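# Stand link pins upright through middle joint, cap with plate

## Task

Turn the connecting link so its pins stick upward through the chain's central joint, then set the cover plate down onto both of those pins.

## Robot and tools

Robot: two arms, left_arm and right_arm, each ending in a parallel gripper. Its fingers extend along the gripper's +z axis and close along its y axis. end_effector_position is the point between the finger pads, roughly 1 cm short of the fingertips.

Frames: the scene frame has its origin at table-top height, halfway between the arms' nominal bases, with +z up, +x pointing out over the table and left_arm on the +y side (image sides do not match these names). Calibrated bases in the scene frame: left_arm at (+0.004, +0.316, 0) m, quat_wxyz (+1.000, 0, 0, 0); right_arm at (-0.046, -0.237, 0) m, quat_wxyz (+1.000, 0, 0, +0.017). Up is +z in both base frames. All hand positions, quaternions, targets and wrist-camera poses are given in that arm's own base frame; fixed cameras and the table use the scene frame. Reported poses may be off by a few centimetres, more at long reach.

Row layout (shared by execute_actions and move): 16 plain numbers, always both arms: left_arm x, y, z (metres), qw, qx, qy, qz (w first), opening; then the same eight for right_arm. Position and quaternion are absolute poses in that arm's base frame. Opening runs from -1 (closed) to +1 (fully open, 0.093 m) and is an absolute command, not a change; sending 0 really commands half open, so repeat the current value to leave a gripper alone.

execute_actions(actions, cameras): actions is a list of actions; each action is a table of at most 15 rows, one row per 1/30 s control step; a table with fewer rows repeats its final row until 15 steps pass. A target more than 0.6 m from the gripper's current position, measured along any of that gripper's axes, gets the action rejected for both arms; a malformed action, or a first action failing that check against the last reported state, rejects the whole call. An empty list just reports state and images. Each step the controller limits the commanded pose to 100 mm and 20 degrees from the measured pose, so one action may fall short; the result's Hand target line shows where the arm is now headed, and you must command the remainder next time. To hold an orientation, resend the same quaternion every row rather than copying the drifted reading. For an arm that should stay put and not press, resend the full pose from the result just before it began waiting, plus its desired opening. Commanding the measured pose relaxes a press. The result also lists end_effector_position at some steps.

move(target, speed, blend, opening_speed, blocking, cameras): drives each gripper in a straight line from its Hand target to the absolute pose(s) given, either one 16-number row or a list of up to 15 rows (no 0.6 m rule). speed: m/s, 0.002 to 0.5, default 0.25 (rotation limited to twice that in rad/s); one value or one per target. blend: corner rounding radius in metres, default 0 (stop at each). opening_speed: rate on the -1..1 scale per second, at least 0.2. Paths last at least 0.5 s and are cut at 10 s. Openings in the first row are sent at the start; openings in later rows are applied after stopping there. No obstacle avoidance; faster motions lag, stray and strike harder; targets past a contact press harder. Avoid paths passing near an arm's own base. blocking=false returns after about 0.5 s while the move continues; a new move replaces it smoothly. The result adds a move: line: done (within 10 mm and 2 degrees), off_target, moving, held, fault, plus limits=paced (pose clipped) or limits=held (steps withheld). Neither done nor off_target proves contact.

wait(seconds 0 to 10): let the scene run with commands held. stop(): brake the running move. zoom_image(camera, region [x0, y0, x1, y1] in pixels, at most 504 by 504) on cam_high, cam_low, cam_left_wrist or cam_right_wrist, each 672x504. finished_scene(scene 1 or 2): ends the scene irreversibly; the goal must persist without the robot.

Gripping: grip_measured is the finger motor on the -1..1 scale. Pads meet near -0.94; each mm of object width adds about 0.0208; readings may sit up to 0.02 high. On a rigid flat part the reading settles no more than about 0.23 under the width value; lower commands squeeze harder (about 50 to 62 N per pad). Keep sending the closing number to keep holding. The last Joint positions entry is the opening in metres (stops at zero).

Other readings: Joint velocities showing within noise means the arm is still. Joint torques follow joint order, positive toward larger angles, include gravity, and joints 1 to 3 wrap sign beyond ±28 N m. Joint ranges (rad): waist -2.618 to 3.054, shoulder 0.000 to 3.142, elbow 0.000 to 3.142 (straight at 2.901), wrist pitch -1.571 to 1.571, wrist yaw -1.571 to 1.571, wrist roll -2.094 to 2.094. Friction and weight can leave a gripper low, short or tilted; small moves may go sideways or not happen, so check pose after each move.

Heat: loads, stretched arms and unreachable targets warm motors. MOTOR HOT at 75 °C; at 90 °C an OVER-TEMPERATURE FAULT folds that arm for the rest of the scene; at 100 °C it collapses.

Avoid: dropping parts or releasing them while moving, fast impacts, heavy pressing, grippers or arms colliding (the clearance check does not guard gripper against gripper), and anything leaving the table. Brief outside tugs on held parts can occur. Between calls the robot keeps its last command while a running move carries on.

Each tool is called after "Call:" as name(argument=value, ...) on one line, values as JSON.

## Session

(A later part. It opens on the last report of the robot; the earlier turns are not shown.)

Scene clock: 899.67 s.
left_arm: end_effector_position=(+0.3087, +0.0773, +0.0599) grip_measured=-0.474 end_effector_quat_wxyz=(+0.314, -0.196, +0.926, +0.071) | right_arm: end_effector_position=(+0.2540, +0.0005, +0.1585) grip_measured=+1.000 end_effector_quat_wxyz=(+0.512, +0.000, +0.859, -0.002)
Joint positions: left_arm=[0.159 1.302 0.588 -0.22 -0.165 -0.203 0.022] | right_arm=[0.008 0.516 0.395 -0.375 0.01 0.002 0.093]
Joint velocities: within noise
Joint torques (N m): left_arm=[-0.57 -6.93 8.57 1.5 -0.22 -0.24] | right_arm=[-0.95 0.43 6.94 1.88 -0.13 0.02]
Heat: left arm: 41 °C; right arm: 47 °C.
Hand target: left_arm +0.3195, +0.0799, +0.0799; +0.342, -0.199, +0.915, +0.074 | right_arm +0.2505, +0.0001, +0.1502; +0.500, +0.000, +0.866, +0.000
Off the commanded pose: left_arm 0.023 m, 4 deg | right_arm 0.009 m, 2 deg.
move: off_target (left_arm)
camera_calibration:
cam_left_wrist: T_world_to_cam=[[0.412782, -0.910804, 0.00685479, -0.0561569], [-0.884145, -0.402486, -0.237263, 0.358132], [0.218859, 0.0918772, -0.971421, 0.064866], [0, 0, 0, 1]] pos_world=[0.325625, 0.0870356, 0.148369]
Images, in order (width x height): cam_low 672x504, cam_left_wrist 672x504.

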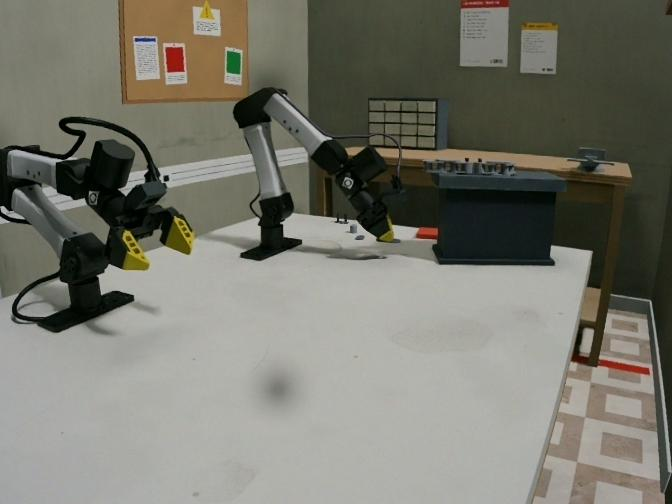

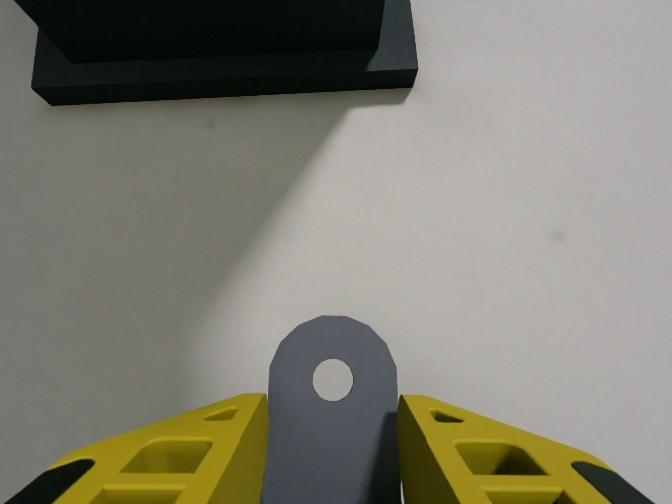

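Call:
move(target=[[0.33,0.09,0.30,0.34224,-0.19874,0.91533,0.07431,-0.7,0.2503,0.0001,0.1501,0.5,0,0.866,0,1],[0.442,0.150,0.308,0.34224,-0.19874,0.91533,0.07431,-0.7,0.2503,0.0001,0.1501,0.5,0,0.866,0,1]], speed=[0.2,0.12], blend=0.02, cameras=["cam_left_wrist","cam_low"])

Call:
zoom_image(camera="cam_left_wrist", region=[230, 150, 440, 400])

Scene clock: 922.37 s.
left_arm: end_effector_position=(+0.4371, +0.1479, +0.2982) grip_measured=-0.474 end_effector_quat_wxyz=(+0.328, -0.203, +0.919, +0.078) | right_arm: end_effector_position=(+0.2540, +0.0005, +0.1585) grip_measured=+1.000 end_effector_quat_wxyz=(+0.512, +0.000, +0.859, -0.002)
Joint positions: left_arm=[0.289 1.821 2.061 -1.13 -0.101 -0.109 0.022] | right_arm=[0.008 0.516 0.395 -0.375 0.01 0.002 0.093]
Joint velocities: within noise
Joint torques (N m): left_arm=[0.5 -8.27 8.72 1.52 0.08 -0.07] | right_arm=[-1.02 0.66 7.04 1.92 -0.09 -0.03]
Heat: left arm: 42 °C; right arm: 47 °C.
Hand target: left_arm +0.4417, +0.1500, +0.3079; +0.343, -0.199, +0.915, +0.075 | right_arm +0.2505, +0.0001, +0.1502; +0.500, +0.000, +0.866, +0.000
Off the commanded pose: left_arm 0.011 m, 2 deg | right_arm 0.009 m, 2 deg.
move: off_target (left_arm)
camera_calibration:
cam_left_wrist: T_world_to_cam=[[0.429129, -0.90322, 0.0064777, -0.054625], [-0.869277, -0.414929, -0.268683, 0.561281], [0.245367, 0.109669, -0.963207, 0.245144], [0, 0, 0, 1]] pos_world=[0.4512, 0.156669, 0.387285]
Images, in order (width x height): cam_low 672x504, cam_left_wrist 672x504.

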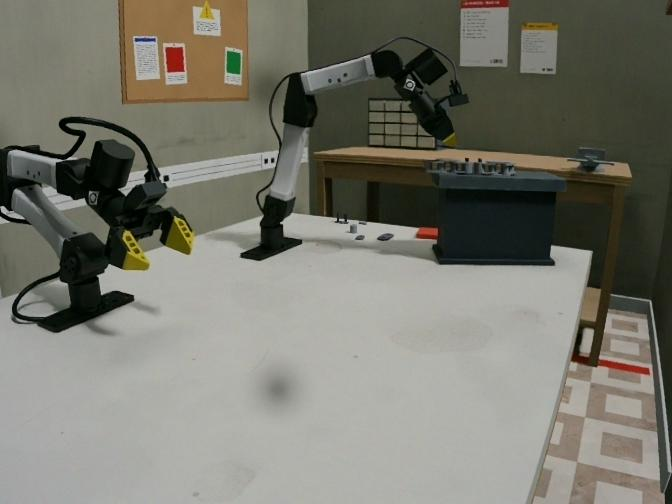

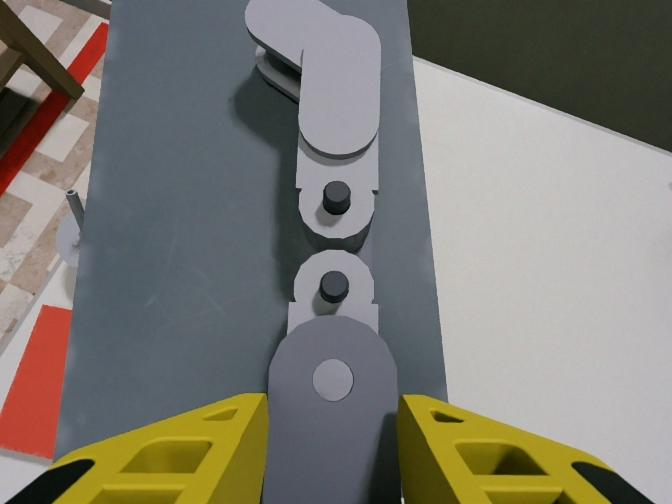

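Scaled by 2.016 from the camera's 672x504 image, which has a finer 960x720 frame.

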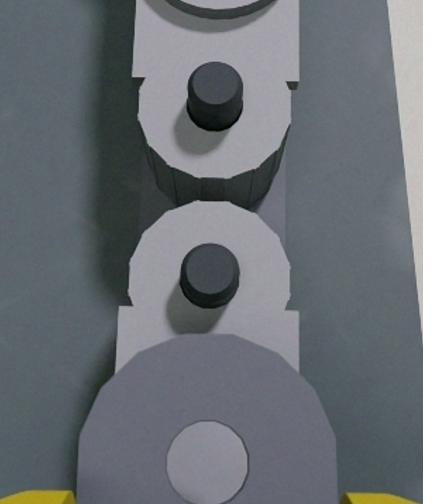

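Call:
move(target=[[0.498,0.1755,0.304,0.34299,-0.18914,0.91737,0.07072,-0.7,0.2503,0.0001,0.1501,0.5,0,0.866,0,1]], speed=0.06, cameras=["cam_left_wrist","cam_low","cam_high"])

Call:
zoom_image(camera="cam_left_wrist", region=[230, 250, 440, 500])

Call:
zoom_image(camera="cam_low", region=[400, 100, 540, 200])

Scene clock: 947.90 s.
left_arm: end_effector_position=(+0.4941, +0.1724, +0.2983) grip_measured=-0.474 end_effector_quat_wxyz=(+0.332, -0.193, +0.920, +0.074) | right_arm: end_effector_position=(+0.2540, +0.0005, +0.1585) grip_measured=+1.000 end_effector_quat_wxyz=(+0.512, +0.000, +0.859, -0.002)
Joint positions: left_arm=[0.313 2.167 2.577 -1.29 -0.072 -0.074 0.022] | right_arm=[0.008 0.516 0.395 -0.375 0.01 0.002 0.093]
Joint velocities: within noise
Joint torques (N m): left_arm=[0.65 -10.29 8.06 1.63 0.11 -0.06] | right_arm=[-1.03 0.4 6.99 1.91 -0.11 -0.04]
Heat: left arm: 45 °C; right arm: 47 °C.
Hand target: left_arm +0.4978, +0.1754, +0.3039; +0.344, -0.189, +0.917, +0.071 | right_arm +0.2505, +0.0001, +0.1502; +0.500, +0.000, +0.866, +0.000
Off the commanded pose: left_arm 0.008 m, 1 deg | right_arm 0.009 m, 2 deg.
move: done
camera_calibration:
cam_left_wrist: T_world_to_cam=[[0.408795, -0.912587, 0.00848606, -0.0459325], [-0.87644, -0.395162, -0.275136, 0.623062], [0.254438, 0.105036, -0.961368, 0.224304], [0, 0, 0, 1]] pos_world=[0.507782, 0.180732, 0.387455]
Images, in order (width x height): cam_high 672x504, cam_low 672x504, cam_left_wrist 672x504.

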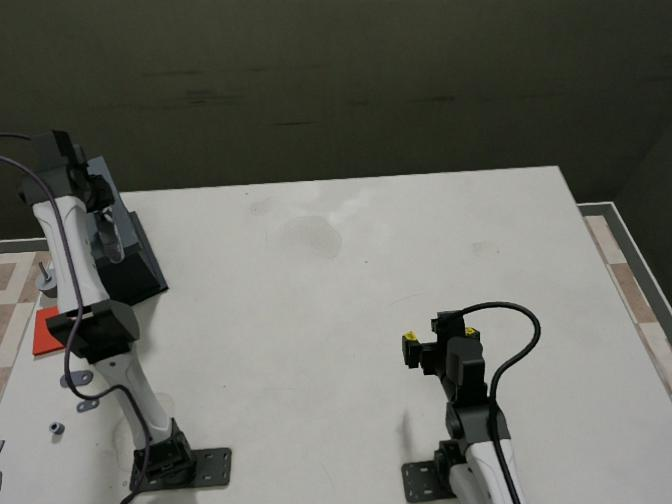

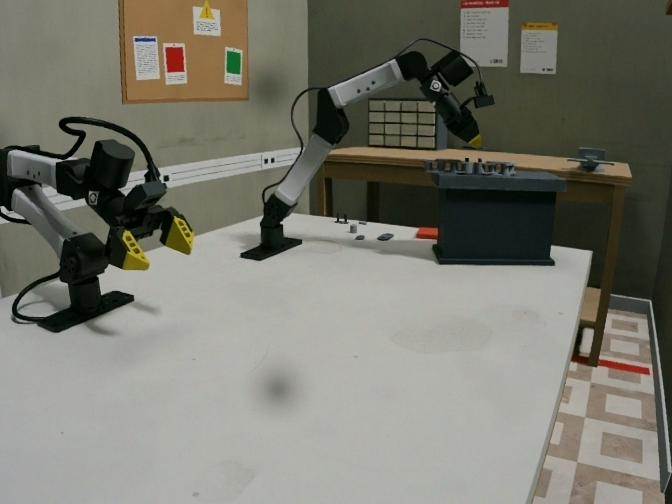

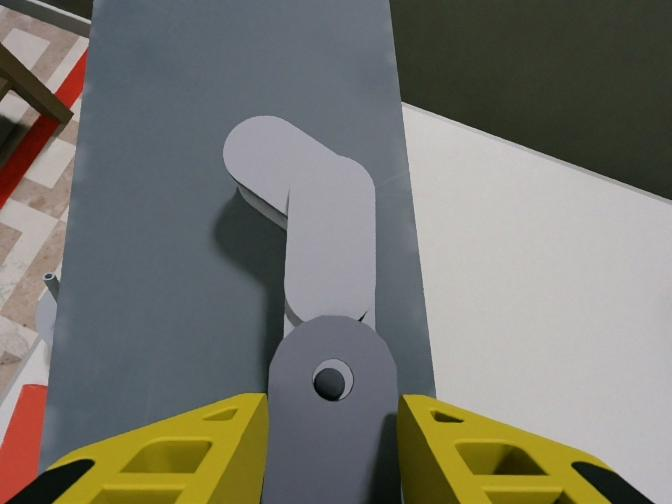

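Scaled by 2.016 from the camera's 672x504 image, which has a finer 960x720 frame.

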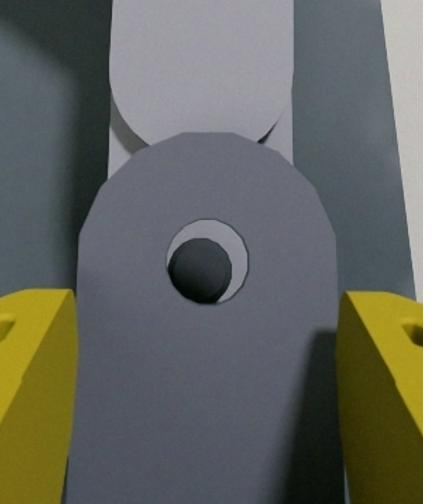

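Scaled by 3.600 from the camera's 672x504 image, which has a finer 960x720 frame.

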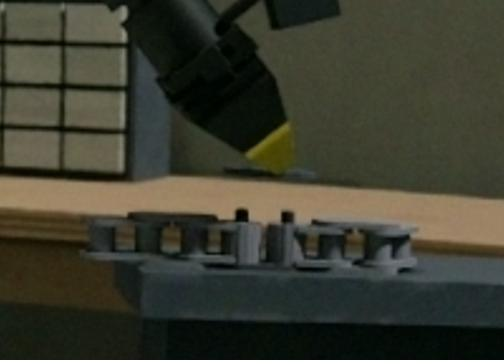

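Call:
move(target=[[0.496,0.1758,0.291,0.34299,-0.18914,0.91737,0.07072,-0.7,0.2503,0.0001,0.1501,0.5,0,0.866,0,1]], speed=0.03, cameras=["cam_left_wrist","cam_low"])

Call:
zoom_image(camera="cam_left_wrist", region=[230, 250, 440, 500])

Call:
zoom_image(camera="cam_low", region=[400, 100, 540, 200])

Scene clock: 959.83 s.
left_arm: end_effector_position=(+0.5017, +0.1748, +0.2742) grip_measured=-0.474 end_effector_quat_wxyz=(+0.325, -0.192, +0.923, +0.073) | right_arm: end_effector_position=(+0.2540, +0.0005, +0.1585) grip_measured=+1.000 end_effector_quat_wxyz=(+0.512, +0.000, +0.859, -0.002)
Joint positions: left_arm=[0.313 2.139 2.428 -1.184 -0.071 -0.073 0.022] | right_arm=[0.008 0.516 0.395 -0.375 0.01 0.002 0.093]
Joint velocities: within noise
Joint torques (N m): left_arm=[0.84 -15.82 4.6 1.62 0.12 -0.07] | right_arm=[-0.76 0.54 6.94 1.88 -0.1 -0.05]
Heat: left arm: 46 °C; right arm: 47 °C.
Hand target: left_arm +0.4960, +0.1756, +0.2910; +0.342, -0.189, +0.918, +0.071 | right_arm +0.2505, +0.0001, +0.1502; +0.500, +0.000, +0.866, +0.000
Off the commanded pose: left_arm 0.018 m, 2 deg | right_arm 0.009 m, 2 deg.
move: off_target (left_arm)
camera_calibration:
cam_left_wrist: T_world_to_cam=[[0.407611, -0.913136, 0.00608917, -0.045316], [-0.881162, -0.39507, -0.259756, 0.622264], [0.239598, 0.100514, -0.965655, 0.208396], [0, 0, 0, 1]] pos_world=[0.516855, 0.183512, 0.363152]
Images, in order (width x height): cam_low 672x504, cam_left_wrist 672x504.

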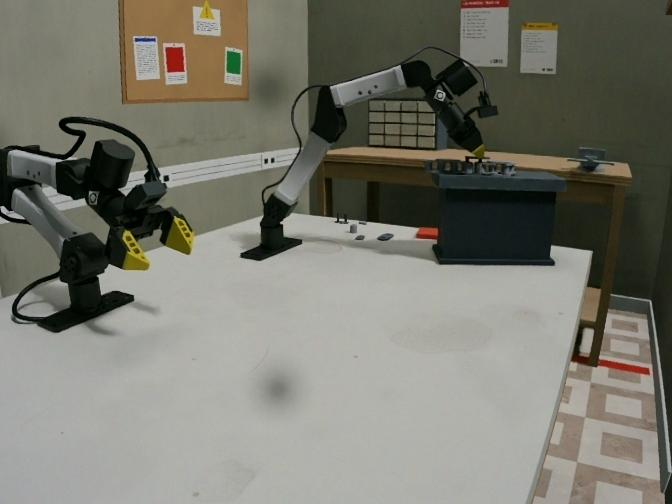

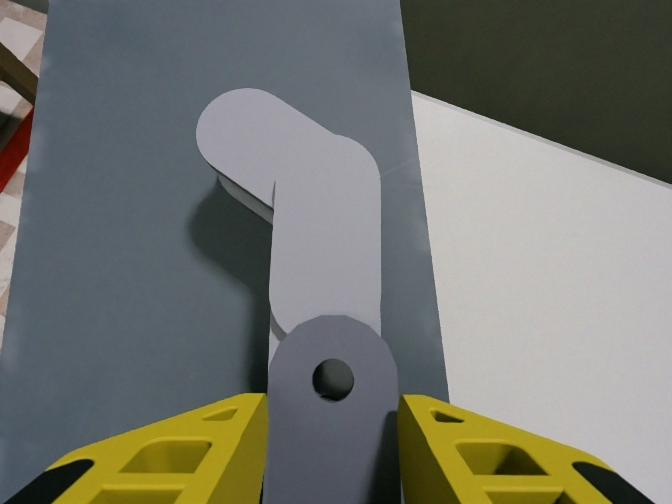

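Scaled by 2.016 from the camera's 672x504 image, which has a finer 960x720 frame.

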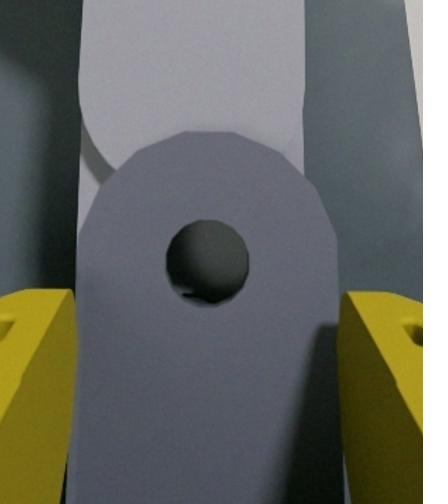

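Scaled by 3.600 from the camera's 672x504 image, which has a finer 960x720 frame.

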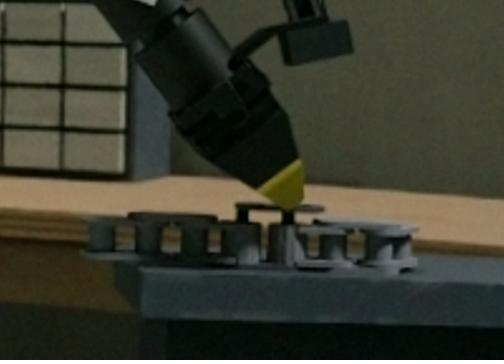

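Call:
move(target=[[0.484,0.172,0.325,0.34299,-0.18914,0.91737,0.07072,-0.7,0.2503,0.0001,0.1501,0.5,0,0.866,0,1],[0.4865,0.1737,0.303,0.34299,-0.18914,0.91737,0.07072,-0.7,0.2503,0.0001,0.1501,0.5,0,0.866,0,1]], speed=[0.08,0.03], cameras=["cam_left_wrist","cam_low"])

Call:
zoom_image(camera="cam_left_wrist", region=[230, 250, 440, 500])

Call:
zoom_image(camera="cam_low", region=[400, 100, 540, 200])

Scene clock: 983.13 s.
left_arm: end_effector_position=(+0.4910, +0.1732, +0.2744) grip_measured=-0.474 end_effector_quat_wxyz=(+0.307, -0.193, +0.929, +0.071) | right_arm: end_effector_position=(+0.2540, +0.0005, +0.1585) grip_measured=+1.000 end_effector_quat_wxyz=(+0.512, +0.000, +0.859, -0.002)
Joint positions: left_arm=[0.317 2.138 2.451 -1.246 -0.069 -0.071 0.022] | right_arm=[0.008 0.516 0.395 -0.375 0.01 0.002 0.093]
Joint velocities: within noise
Joint torques (N m): left_arm=[0.65 -17.21 5.05 1.74 0.11 -0.06] | right_arm=[-0.85 0.44 6.93 1.88 -0.11 -0.03]
Heat: left arm: 49 °C; right arm: 47 °C.
Hand target: left_arm +0.4858, +0.1734, +0.3028; +0.342, -0.189, +0.918, +0.071 | right_arm +0.2505, +0.0001, +0.1502; +0.500, +0.000, +0.866, +0.000
Off the commanded pose: left_arm 0.029 m, 4 deg | right_arm 0.009 m, 2 deg.
move: off_target (left_arm)
camera_calibration:
cam_left_wrist: T_world_to_cam=[[0.408666, -0.91268, 0.00262635, -0.0420339], [-0.889202, -0.398799, -0.22423, 0.607117], [0.205697, 0.0892998, -0.974533, 0.232365], [0, 0, 0, 1]] pos_world=[0.509231, 0.183004, 0.362692]
Images, in order (width x height): cam_low 672x504, cam_left_wrist 672x504.

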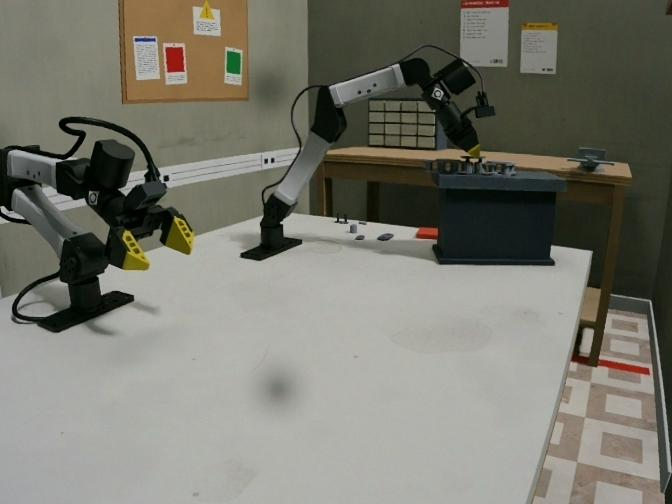

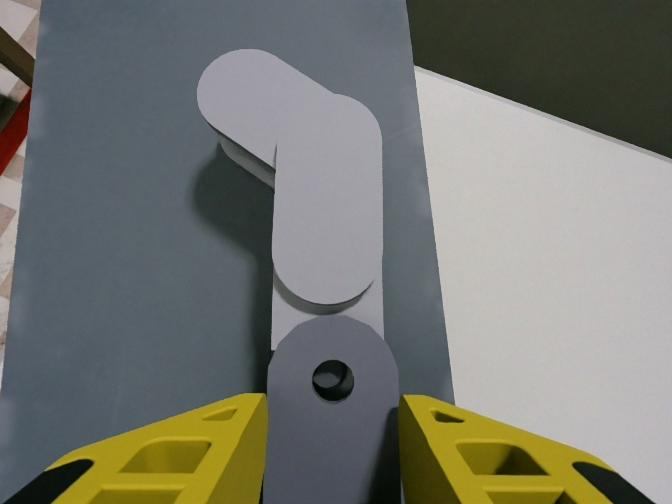

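Scaled by 2.016 from the camera's 672x504 image, which has a finer 960x720 frame.

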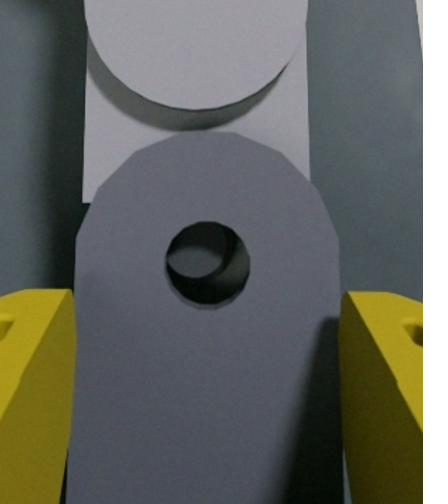

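Scaled by 3.600 from the camera's 672x504 image, which has a finer 960x720 frame.

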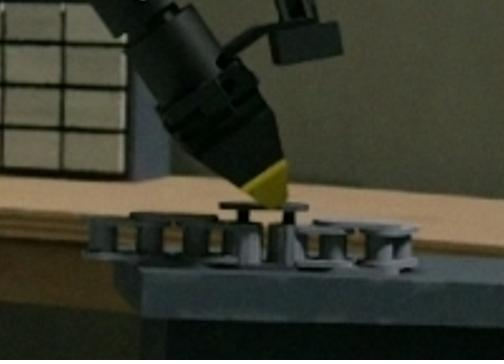

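Call:
move(target=[[0.480,0.170,0.335,0.34299,-0.18914,0.91737,0.07072,-0.7,0.2503,0.0001,0.1501,0.5,0,0.866,0,1],[0.420,0.142,0.32,0.34299,-0.18914,0.91737,0.07072,-0.7,0.2503,0.0001,0.1501,0.5,0,0.866,0,1],[0.442,0.151,0.306,0.34299,-0.18914,0.91737,0.07072,-0.7,0.2503,0.0001,0.1501,0.5,0,0.866,0,1]], speed=[0.08,0.12,0.06], cameras=["cam_left_wrist","cam_low"])

Call:
zoom_image(camera="cam_left_wrist", region=[230, 150, 440, 400])

Scene clock: 1037.97 s.
left_arm: end_effector_position=(+0.4343, +0.1509, +0.3030) grip_measured=-0.474 end_effector_quat_wxyz=(+0.330, -0.190, +0.922, +0.072) | right_arm: end_effector_position=(+0.2540, +0.0005, +0.1585) grip_measured=+1.000 end_effector_quat_wxyz=(+0.512, +0.000, +0.859, -0.002)
Joint positions: left_arm=[0.309 1.819 2.077 -1.143 -0.069 -0.073 0.022] | right_arm=[0.008 0.516 0.395 -0.375 0.01 0.002 0.093]
Joint velocities: within noise
Joint torques (N m): left_arm=[-0.57 -8.38 6.22 1.82 -0.01 -0.22] | right_arm=[-0.98 0.39 7.06 1.93 -0.1 0.03]
Heat: left arm: 67 °C; right arm: 47 °C.
Hand target: left_arm +0.4418, +0.1509, +0.3061; +0.343, -0.189, +0.917, +0.071 | right_arm +0.2505, +0.0001, +0.1502; +0.500, +0.000, +0.866, +0.000
Off the commanded pose: left_arm 0.008 m, 2 deg | right_arm 0.009 m, 2 deg.
move: done
camera_calibration:
cam_left_wrist: T_world_to_cam=[[0.4028, -0.915245, 0.00883084, -0.0382102], [-0.880184, -0.38998, -0.27054, 0.562904], [0.251054, 0.101201, -0.962668, 0.248737], [0, 0, 0, 1]] pos_world=[0.448403, 0.159377, 0.392077]
Images, in order (width x height): cam_low 672x504, cam_left_wrist 672x504.

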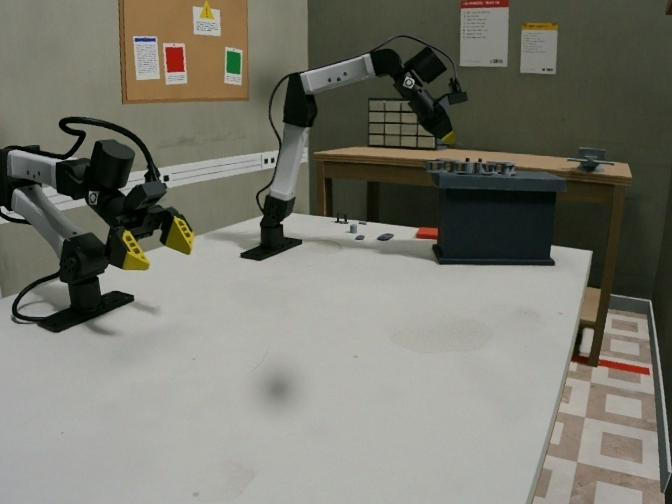

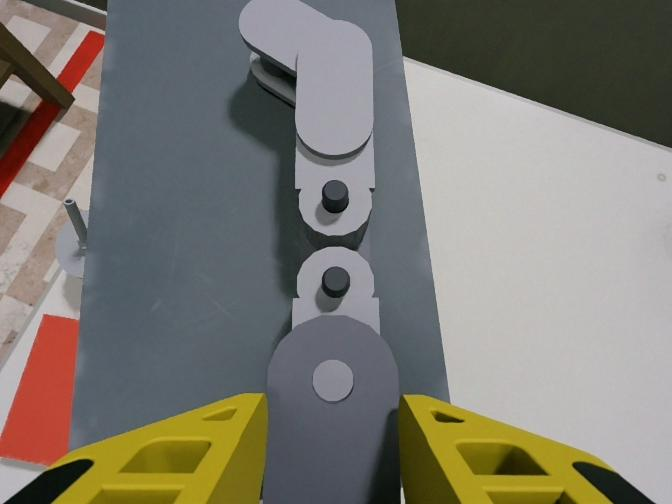

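Scaled by 2.016 from the camera's 672x504 image, which has a finer 960x720 frame.

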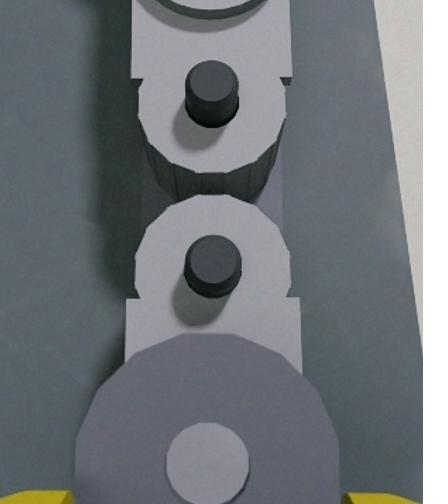

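Call:
move(target=[[0.26,0.09,0.26,0.34299,-0.18914,0.91737,0.07072,-0.7,0.2503,0.0001,0.1501,0.5,0,0.866,0,1]], speed=0.2, cameras=["cam_left_wrist"])

Scene clock: 1044.07 s.
left_arm: end_effector_position=(+0.2592, +0.0902, +0.2590) grip_measured=-0.474 end_effector_quat_wxyz=(+0.338, -0.187, +0.920, +0.068) | right_arm: end_effector_position=(+0.2540, +0.0005, +0.1585) grip_measured=+1.000 end_effector_quat_wxyz=(+0.512, +0.000, +0.859, -0.002)
Joint positions: left_arm=[0.292 1.045 1.222 -1.047 -0.069 -0.082 0.022] | right_arm=[0.008 0.516 0.395 -0.375 0.01 0.002 0.093]
Joint velocities: within noise
Joint torques (N m): left_arm=[-0.98 -2.82 5.46 1.67 -0.15 -0.27] | right_arm=[-0.94 0.69 7.05 1.88 -0.08 -0.05]
Heat: left arm: 64 °C; right arm: 47 °C.
Hand target: left_arm +0.2600, +0.0900, +0.2599; +0.343, -0.189, +0.917, +0.071 | right_arm +0.2505, +0.0001, +0.1502; +0.500, +0.000, +0.866, +0.000
Off the commanded pose: left_arm 0.001 m, 1 deg | right_arm 0.009 m, 2 deg.
move: done
camera_calibration:
cam_left_wrist: T_world_to_cam=[[0.394181, -0.91888, 0.0167285, -0.0224028], [-0.879289, -0.382367, -0.283984, 0.375805], [0.267344, 0.097232, -0.958683, 0.251649], [0, 0, 0, 1]] pos_world=[0.271995, 0.0986418, 0.348349]
Images, in order (width x height): cam_left_wrist 672x504.

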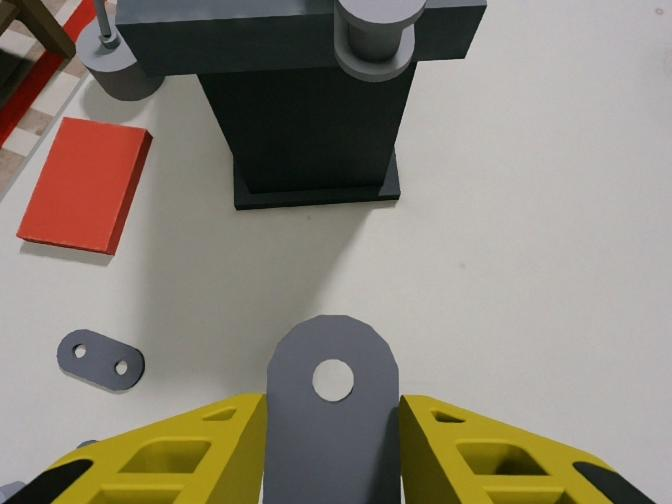

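Call:
move(target=[[0.40,0.142,0.31,0.34299,-0.18914,0.91737,0.07072,-0.7,0.2503,0.0001,0.1501,0.5,0,0.866,0,1],[0.44,0.158,0.300,0.34299,-0.18914,0.91737,0.07072,-0.7,0.2503,0.0001,0.1501,0.5,0,0.866,0,1],[0.4975,0.178,0.295,0.34299,-0.18914,0.91737,0.07072,-0.7,0.2503,0.0001,0.1501,0.5,0,0.866,0,1]], speed=[0.2,0.1,0.05], blend=0.01, cameras=["cam_left_wrist","cam_low"])

Call:
zoom_image(camera="cam_left_wrist", region=[230, 250, 440, 500])

Call:
zoom_image(camera="cam_low", region=[400, 100, 540, 200])

Scene clock: 1076.83 s.
left_arm: end_effector_position=(+0.4932, +0.1745, +0.2884) grip_measured=-0.474 end_effector_quat_wxyz=(+0.331, -0.192, +0.921, +0.073) | right_arm: end_effector_position=(+0.2540, +0.0005, +0.1585) grip_measured=+1.000 end_effector_quat_wxyz=(+0.512, +0.000, +0.859, -0.002)
Joint positions: left_arm=[0.318 2.114 2.441 -1.209 -0.067 -0.069 0.022] | right_arm=[0.008 0.516 0.395 -0.375 0.01 0.002 0.093]
Joint velocities: within noise
Joint torques (N m): left_arm=[0.69 -10.19 8.4 1.63 0.11 -0.07] | right_arm=[-0.91 0.61 7.05 1.93 -0.11 0.02]
Heat: left arm: 50 °C; right arm: 47 °C.
Hand target: left_arm +0.4972, +0.1779, +0.2950; +0.344, -0.189, +0.917, +0.071 | right_arm +0.2505, +0.0001, +0.1502; +0.500, +0.000, +0.866, +0.000
Off the commanded pose: left_arm 0.009 m, 1 deg | right_arm 0.009 m, 2 deg.
move: done
camera_calibration:
cam_left_wrist: T_world_to_cam=[[0.408112, -0.912893, 0.0083749, -0.0431337], [-0.877223, -0.394673, -0.273338, 0.620214], [0.252834, 0.104206, -0.961882, 0.21592], [0, 0, 0, 1]] pos_world=[0.507077, 0.182905, 0.377579]
Images, in order (width x height): cam_low 672x504, cam_left_wrist 672x504.

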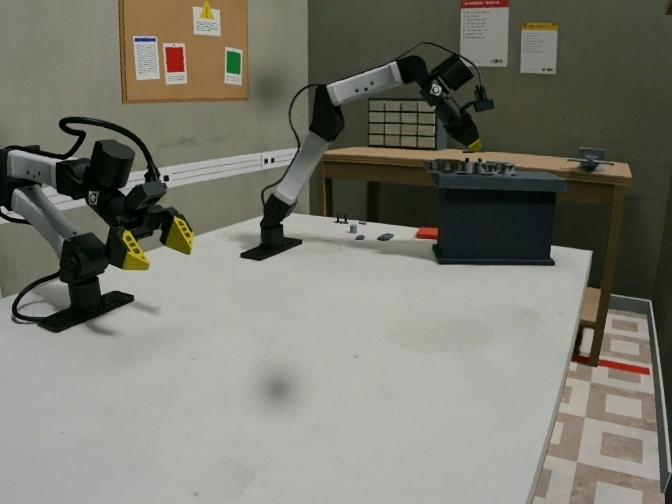

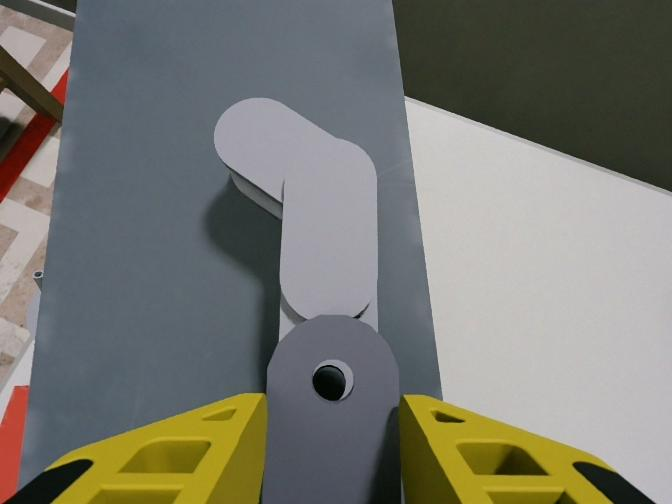

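Scaled by 2.016 from the camera's 672x504 image, which has a finer 960x720 frame.

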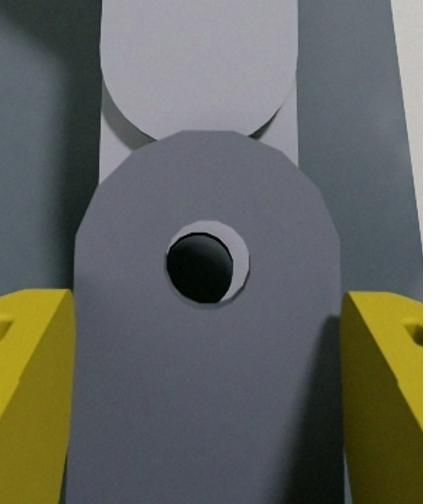

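Scaled by 3.600 from the camera's 672x504 image, which has a finer 960x720 frame.

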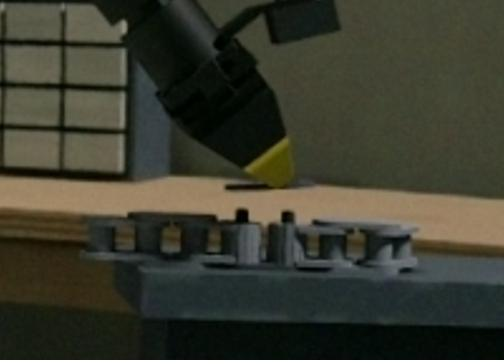

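Call:
move(target=[[0.4945,0.178,0.289,0.34299,-0.18914,0.91737,0.07072,-0.7,0.2503,0.0001,0.1501,0.5,0,0.866,0,1]], speed=0.03, cameras=["cam_left_wrist","cam_low"])

Call:
zoom_image(camera="cam_left_wrist", region=[230, 250, 440, 500])

Call:
zoom_image(camera="cam_low", region=[400, 100, 540, 200])

Scene clock: 1086.27 s.
left_arm: end_effector_position=(+0.4952, +0.1751, +0.2747) grip_measured=-0.474 end_effector_quat_wxyz=(+0.321, -0.192, +0.925, +0.072) | right_arm: end_effector_position=(+0.2540, +0.0005, +0.1585) grip_measured=+1.000 end_effector_quat_wxyz=(+0.512, +0.000, +0.859, -0.002)
Joint positions: left_arm=[0.318 2.114 2.393 -1.183 -0.067 -0.068 0.022] | right_arm=[0.008 0.516 0.395 -0.375 0.01 0.002 0.093]
Joint velocities: within noise
Joint torques (N m): left_arm=[0.88 -14.46 4.89 1.81 0.11 -0.07] | right_arm=[-0.83 0.51 6.9 1.88 -0.11 0]
Heat: left arm: 52 °C; right arm: 47 °C.
Hand target: left_arm +0.4942, +0.1778, +0.2891; +0.342, -0.189, +0.918, +0.071 | right_arm +0.2505, +0.0001, +0.1502; +0.500, +0.000, +0.866, +0.000
Off the commanded pose: left_arm 0.015 m, 3 deg | right_arm 0.009 m, 2 deg.
move: off_target (left_arm)
camera_calibration:
cam_left_wrist: T_world_to_cam=[[0.406742, -0.913525, 0.00576827, -0.041856], [-0.883455, -0.394945, -0.252041, 0.615746], [0.232524, 0.0974199, -0.967699, 0.214974], [0, 0, 0, 1]] pos_world=[0.511022, 0.184007, 0.363465]
Images, in order (width x height): cam_low 672x504, cam_left_wrist 672x504.

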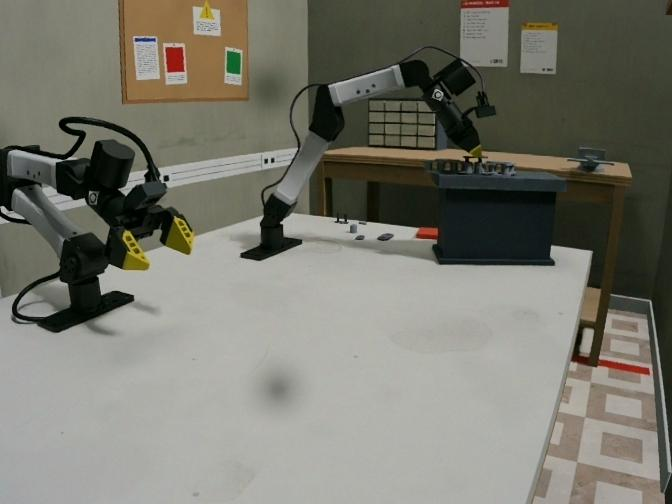

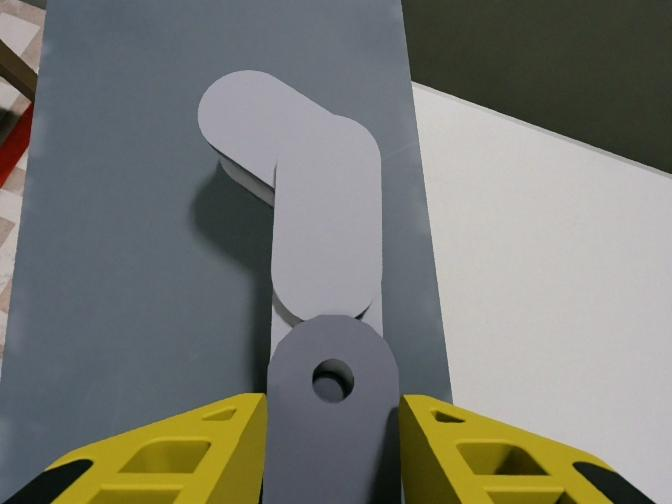

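Scaled by 2.016 from the camera's 672x504 image, which has a finer 960x720 frame.

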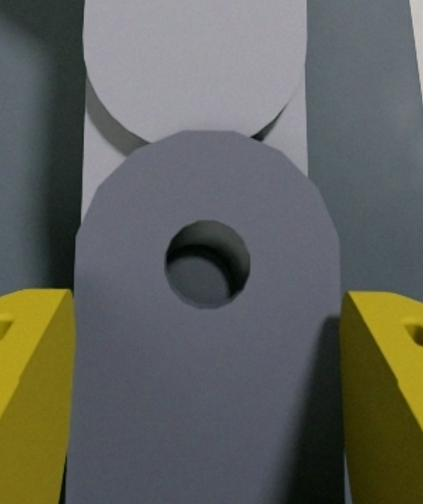

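Scaled by 3.600 from the camera's 672x504 image, which has a finer 960x720 frame.

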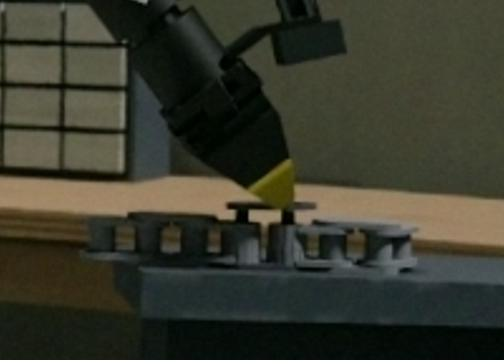

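Call:
move(target=[[0.4922,0.1783,0.2875,0.33738,-0.18957,0.91945,0.06956,-0.7,0.2503,0.0001,0.1501,0.5,0,0.866,0,1]], speed=0.03, cameras=["cam_left_wrist","cam_low"])

Call:
zoom_image(camera="cam_left_wrist", region=[280, 330, 380, 430])

Call:
zoom_image(camera="cam_low", region=[400, 100, 540, 200])

Scene clock: 1109.57 s.
left_arm: end_effector_position=(+0.4944, +0.1773, +0.2747) grip_measured=-0.474 end_effector_quat_wxyz=(+0.321, -0.194, +0.924, +0.072) | right_arm: end_effector_position=(+0.2540, +0.0005, +0.1585) grip_measured=+1.000 end_effector_quat_wxyz=(+0.512, +0.000, +0.859, -0.002)
Joint positions: left_arm=[0.324 2.114 2.393 -1.183 -0.064 -0.067 0.022] | right_arm=[0.008 0.516 0.395 -0.375 0.01 0.002 0.093]
Joint velocities: within noise
Joint torques (N m): left_arm=[0.38 -14.23 5.31 1.64 0.12 -0.07] | right_arm=[-0.94 0.38 7.06 1.89 -0.1 -0.05]
Heat: left arm: 62 °C; right arm: 47 °C.
Hand target: left_arm +0.4920, +0.1783, +0.2875; +0.337, -0.190, +0.920, +0.070 | right_arm +0.2505, +0.0001, +0.1502; +0.500, +0.000, +0.866, +0.000
Off the commanded pose: left_arm 0.013 m, 2 deg | right_arm 0.009 m, 2 deg.
move: off_target (left_arm)
camera_calibration:
cam_left_wrist: T_world_to_cam=[[0.409504, -0.912283, 0.00684652, -0.0413251], [-0.882186, -0.397885, -0.251863, 0.615776], [0.232494, 0.0970989, -0.967739, 0.215002], [0, 0, 0, 1]] pos_world=[0.510165, 0.186431, 0.36344]
Images, in order (width x height): cam_low 672x504, cam_left_wrist 672x504.

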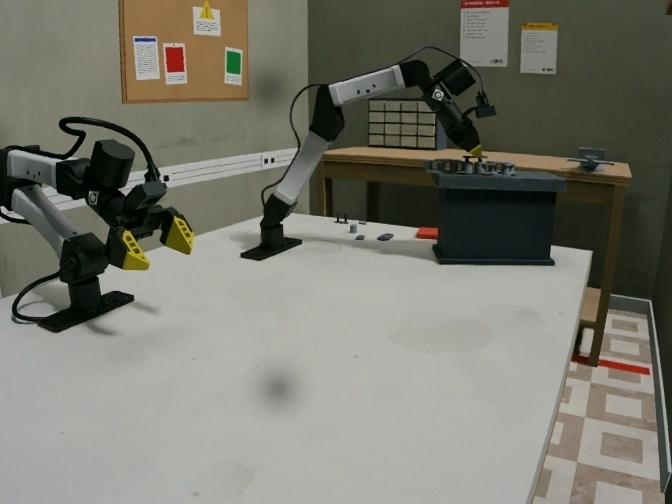

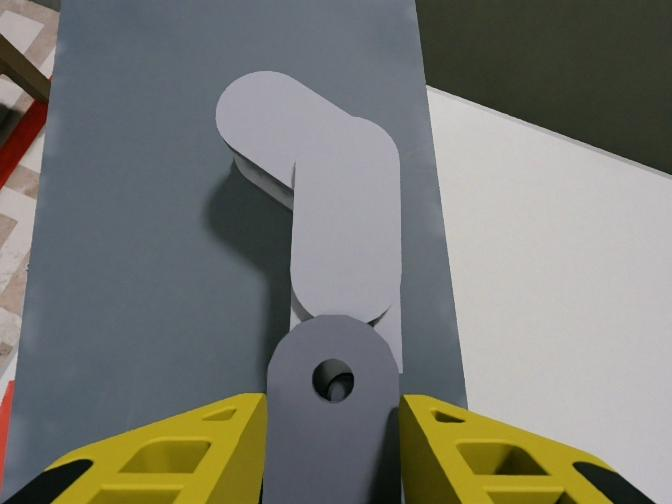

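Scaled by 5.040 from the camera's 672x504 image, which has a finer 960x720 frame.

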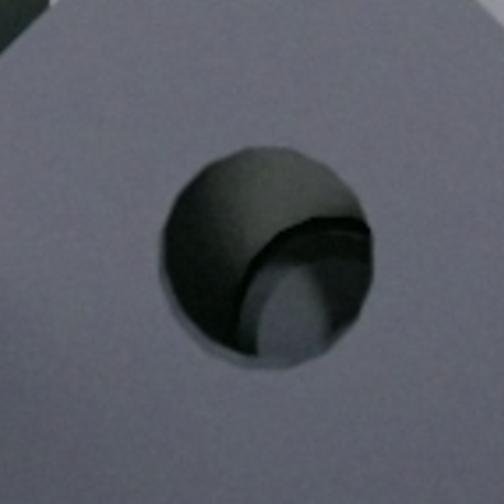

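Scaled by 3.600 from the camera's 672x504 image, which has a finer 960x720 frame.

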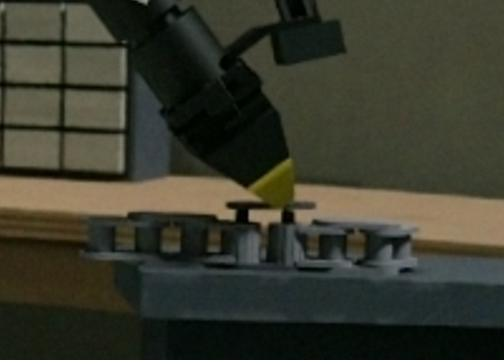

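Call:
move(target=[[0.46,0.165,0.34,0.34299,-0.18914,0.91737,0.07072,-0.7,0.2503,0.0001,0.1501,0.5,0,0.866,0,1],[0.26,0.09,0.26,0.34299,-0.18914,0.91737,0.07072,-0.7,0.2503,0.0001,0.1501,0.5,0,0.866,0,1]], speed=0.2, blend=0.03, cameras=["cam_left_wrist"])

Scene clock: 1120.13 s.
left_arm: end_effector_position=(+0.2573, +0.0887, +0.2564) grip_measured=-0.474 end_effector_quat_wxyz=(+0.330, -0.186, +0.923, +0.065) | right_arm: end_effector_position=(+0.2540, +0.0005, +0.1585) grip_measured=+1.000 end_effector_quat_wxyz=(+0.512, +0.000, +0.859, -0.002)
Joint positions: left_arm=[0.292 1.048 1.223 -1.061 -0.064 -0.082 0.022] | right_arm=[0.008 0.516 0.395 -0.375 0.01 0.002 0.093]
Joint velocities: within noise
Joint torques (N m): left_arm=[-0.95 -3.06 5.45 1.79 -0.19 -0.28] | right_arm=[-0.79 0.51 6.87 1.91 -0.09 -0.02]
Heat: left arm: 64 °C; right arm: 47 °C.
Hand target: left_arm +0.2599, +0.0899, +0.2600; +0.343, -0.189, +0.918, +0.070 | right_arm +0.2505, +0.0001, +0.1502; +0.500, +0.000, +0.866, +0.000
Off the commanded pose: left_arm 0.005 m, 2 deg | right_arm 0.009 m, 2 deg.
move: done
camera_calibration:
cam_left_wrist: T_world_to_cam=[[0.391299, -0.920067, 0.0190347, -0.0227435], [-0.8845, -0.381722, -0.26823, 0.370072], [0.254056, 0.0881221, -0.963167, 0.255123], [0, 0, 0, 1]] pos_world=[0.271413, 0.097857, 0.345423]
Images, in order (width x height): cam_left_wrist 672x504.

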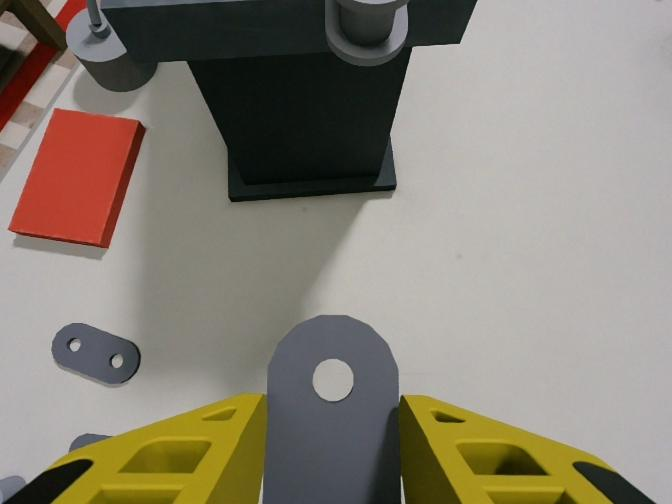

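Call:
move(target=[[0.40,0.142,0.31,0.34299,-0.18914,0.91737,0.07072,-0.7,0.2503,0.0001,0.1501,0.5,0,0.866,0,1],[0.44,0.158,0.300,0.34299,-0.18914,0.91737,0.07072,-0.7,0.2503,0.0001,0.1501,0.5,0,0.866,0,1],[0.4955,0.1781,0.295,0.34299,-0.18914,0.91737,0.07072,-0.7,0.2503,0.0001,0.1501,0.5,0,0.866,0,1]], speed=[0.2,0.1,0.05], blend=0.01, cameras=["cam_left_wrist"])

Call:
zoom_image(camera="cam_left_wrist", region=[230, 250, 440, 500])

Scene clock: 1143.50 s.
left_arm: end_effector_position=(+0.4913, +0.1745, +0.2882) grip_measured=-0.474 end_effector_quat_wxyz=(+0.331, -0.192, +0.921, +0.072) | right_arm: end_effector_position=(+0.2540, +0.0005, +0.1585) grip_measured=+1.000 end_effector_quat_wxyz=(+0.512, +0.000, +0.859, -0.002)
Joint positions: left_arm=[0.321 2.1 2.419 -1.2 -0.064 -0.068 0.022] | right_arm=[0.008 0.516 0.395 -0.375 0.01 0.002 0.093]
Joint velocities: within noise
Joint torques (N m): left_arm=[0.65 -10.15 8.46 1.56 0.08 -0.06] | right_arm=[-0.9 0.84 6.83 1.91 -0.14 0.04]
Heat: left arm: 53 °C; right arm: 47 °C.
Hand target: left_arm +0.4952, +0.1781, +0.2951; +0.344, -0.189, +0.917, +0.071 | right_arm +0.2505, +0.0001, +0.1502; +0.500, +0.000, +0.866, +0.000
Off the commanded pose: left_arm 0.009 m, 1 deg | right_arm 0.009 m, 2 deg.
move: done
camera_calibration:
cam_left_wrist: T_world_to_cam=[[0.407179, -0.913287, 0.0105355, -0.0424884], [-0.877553, -0.394393, -0.272682, 0.618341], [0.253192, 0.101785, -0.962047, 0.216479], [0, 0, 0, 1]] pos_world=[0.505116, 0.183031, 0.377321]
Images, in order (width x height): cam_left_wrist 672x504.

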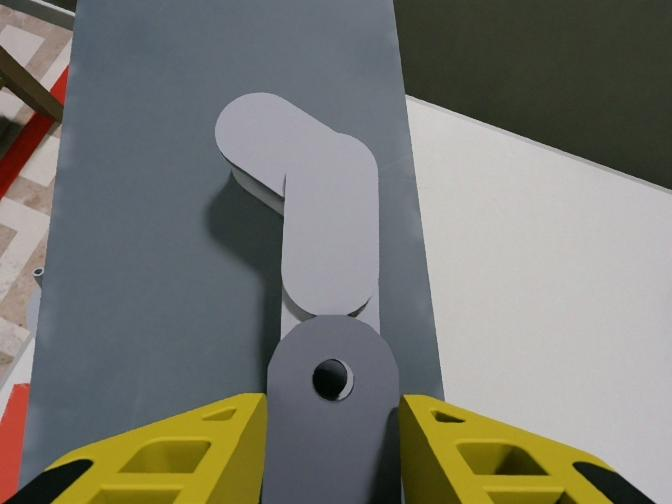

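Scaled by 2.016 from the camera's 672x504 image, which has a finer 960x720 frame.

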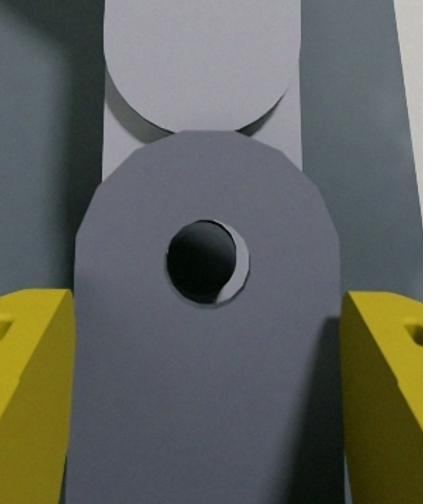

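Call:
move(target=[[0.4923,0.1785,0.289,0.34299,-0.18914,0.91737,0.07072,-0.7,0.2503,0.0001,0.1501,0.5,0,0.866,0,1]], speed=0.03, cameras=["cam_left_wrist","cam_low"])

Call:
zoom_image(camera="cam_left_wrist", region=[280, 330, 380, 430])

Scene clock: 1149.50 s.
left_arm: end_effector_position=(+0.4912, +0.1758, +0.2726) grip_measured=-0.474 end_effector_quat_wxyz=(+0.316, -0.193, +0.926, +0.071) | right_arm: end_effector_position=(+0.2540, +0.0005, +0.1585) grip_measured=+1.000 end_effector_quat_wxyz=(+0.512, +0.000, +0.859, -0.002)
Joint positions: left_arm=[0.324 2.1 2.369 -1.182 -0.062 -0.066 0.022] | right_arm=[0.008 0.516 0.395 -0.375 0.01 0.002 0.093]
Joint velocities: within noise
Joint torques (N m): left_arm=[0.66 -14.38 5.14 1.86 0.09 -0.09] | right_arm=[-1.1 0.47 7.06 1.93 -0.11 -0.01]
Heat: left arm: 52 °C; right arm: 47 °C.
Hand target: left_arm +0.4918, +0.1784, +0.2892; +0.342, -0.189, +0.918, +0.071 | right_arm +0.2505, +0.0001, +0.1502; +0.500, +0.000, +0.866, +0.000
Off the commanded pose: left_arm 0.017 m, 3 deg | right_arm 0.009 m, 2 deg.
move: off_target (left_arm)
camera_calibration:
cam_left_wrist: T_world_to_cam=[[0.407735, -0.913072, 0.00720926, -0.0404338], [-0.885214, -0.397206, -0.242124, 0.610488], [0.22394, 0.0923407, -0.970218, 0.219649], [0, 0, 0, 1]] pos_world=[0.50771, 0.185288, 0.361213]
Images, in order (width x height): cam_low 672x504, cam_left_wrist 672x504.

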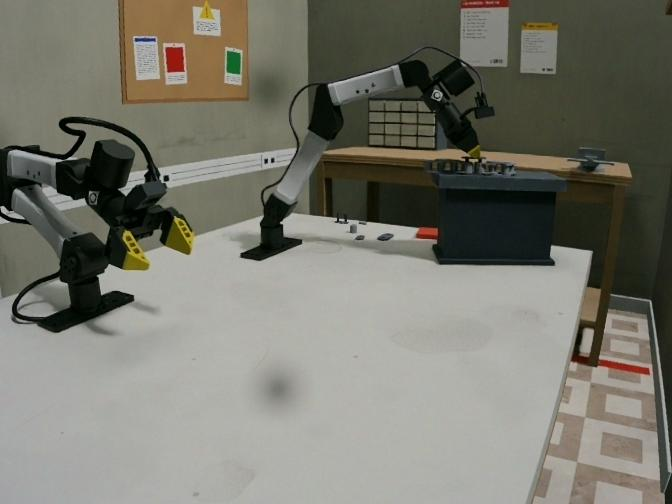

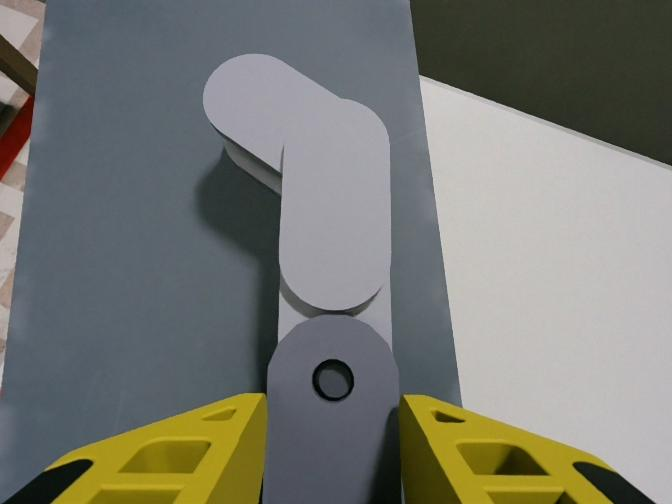

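Scaled by 5.040 from the camera's 672x504 image, which has a finer 960x720 frame.

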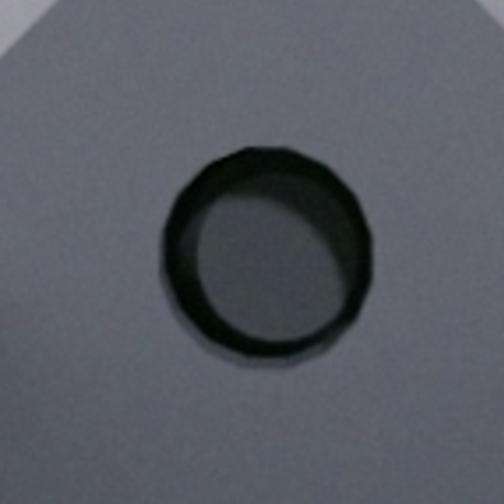

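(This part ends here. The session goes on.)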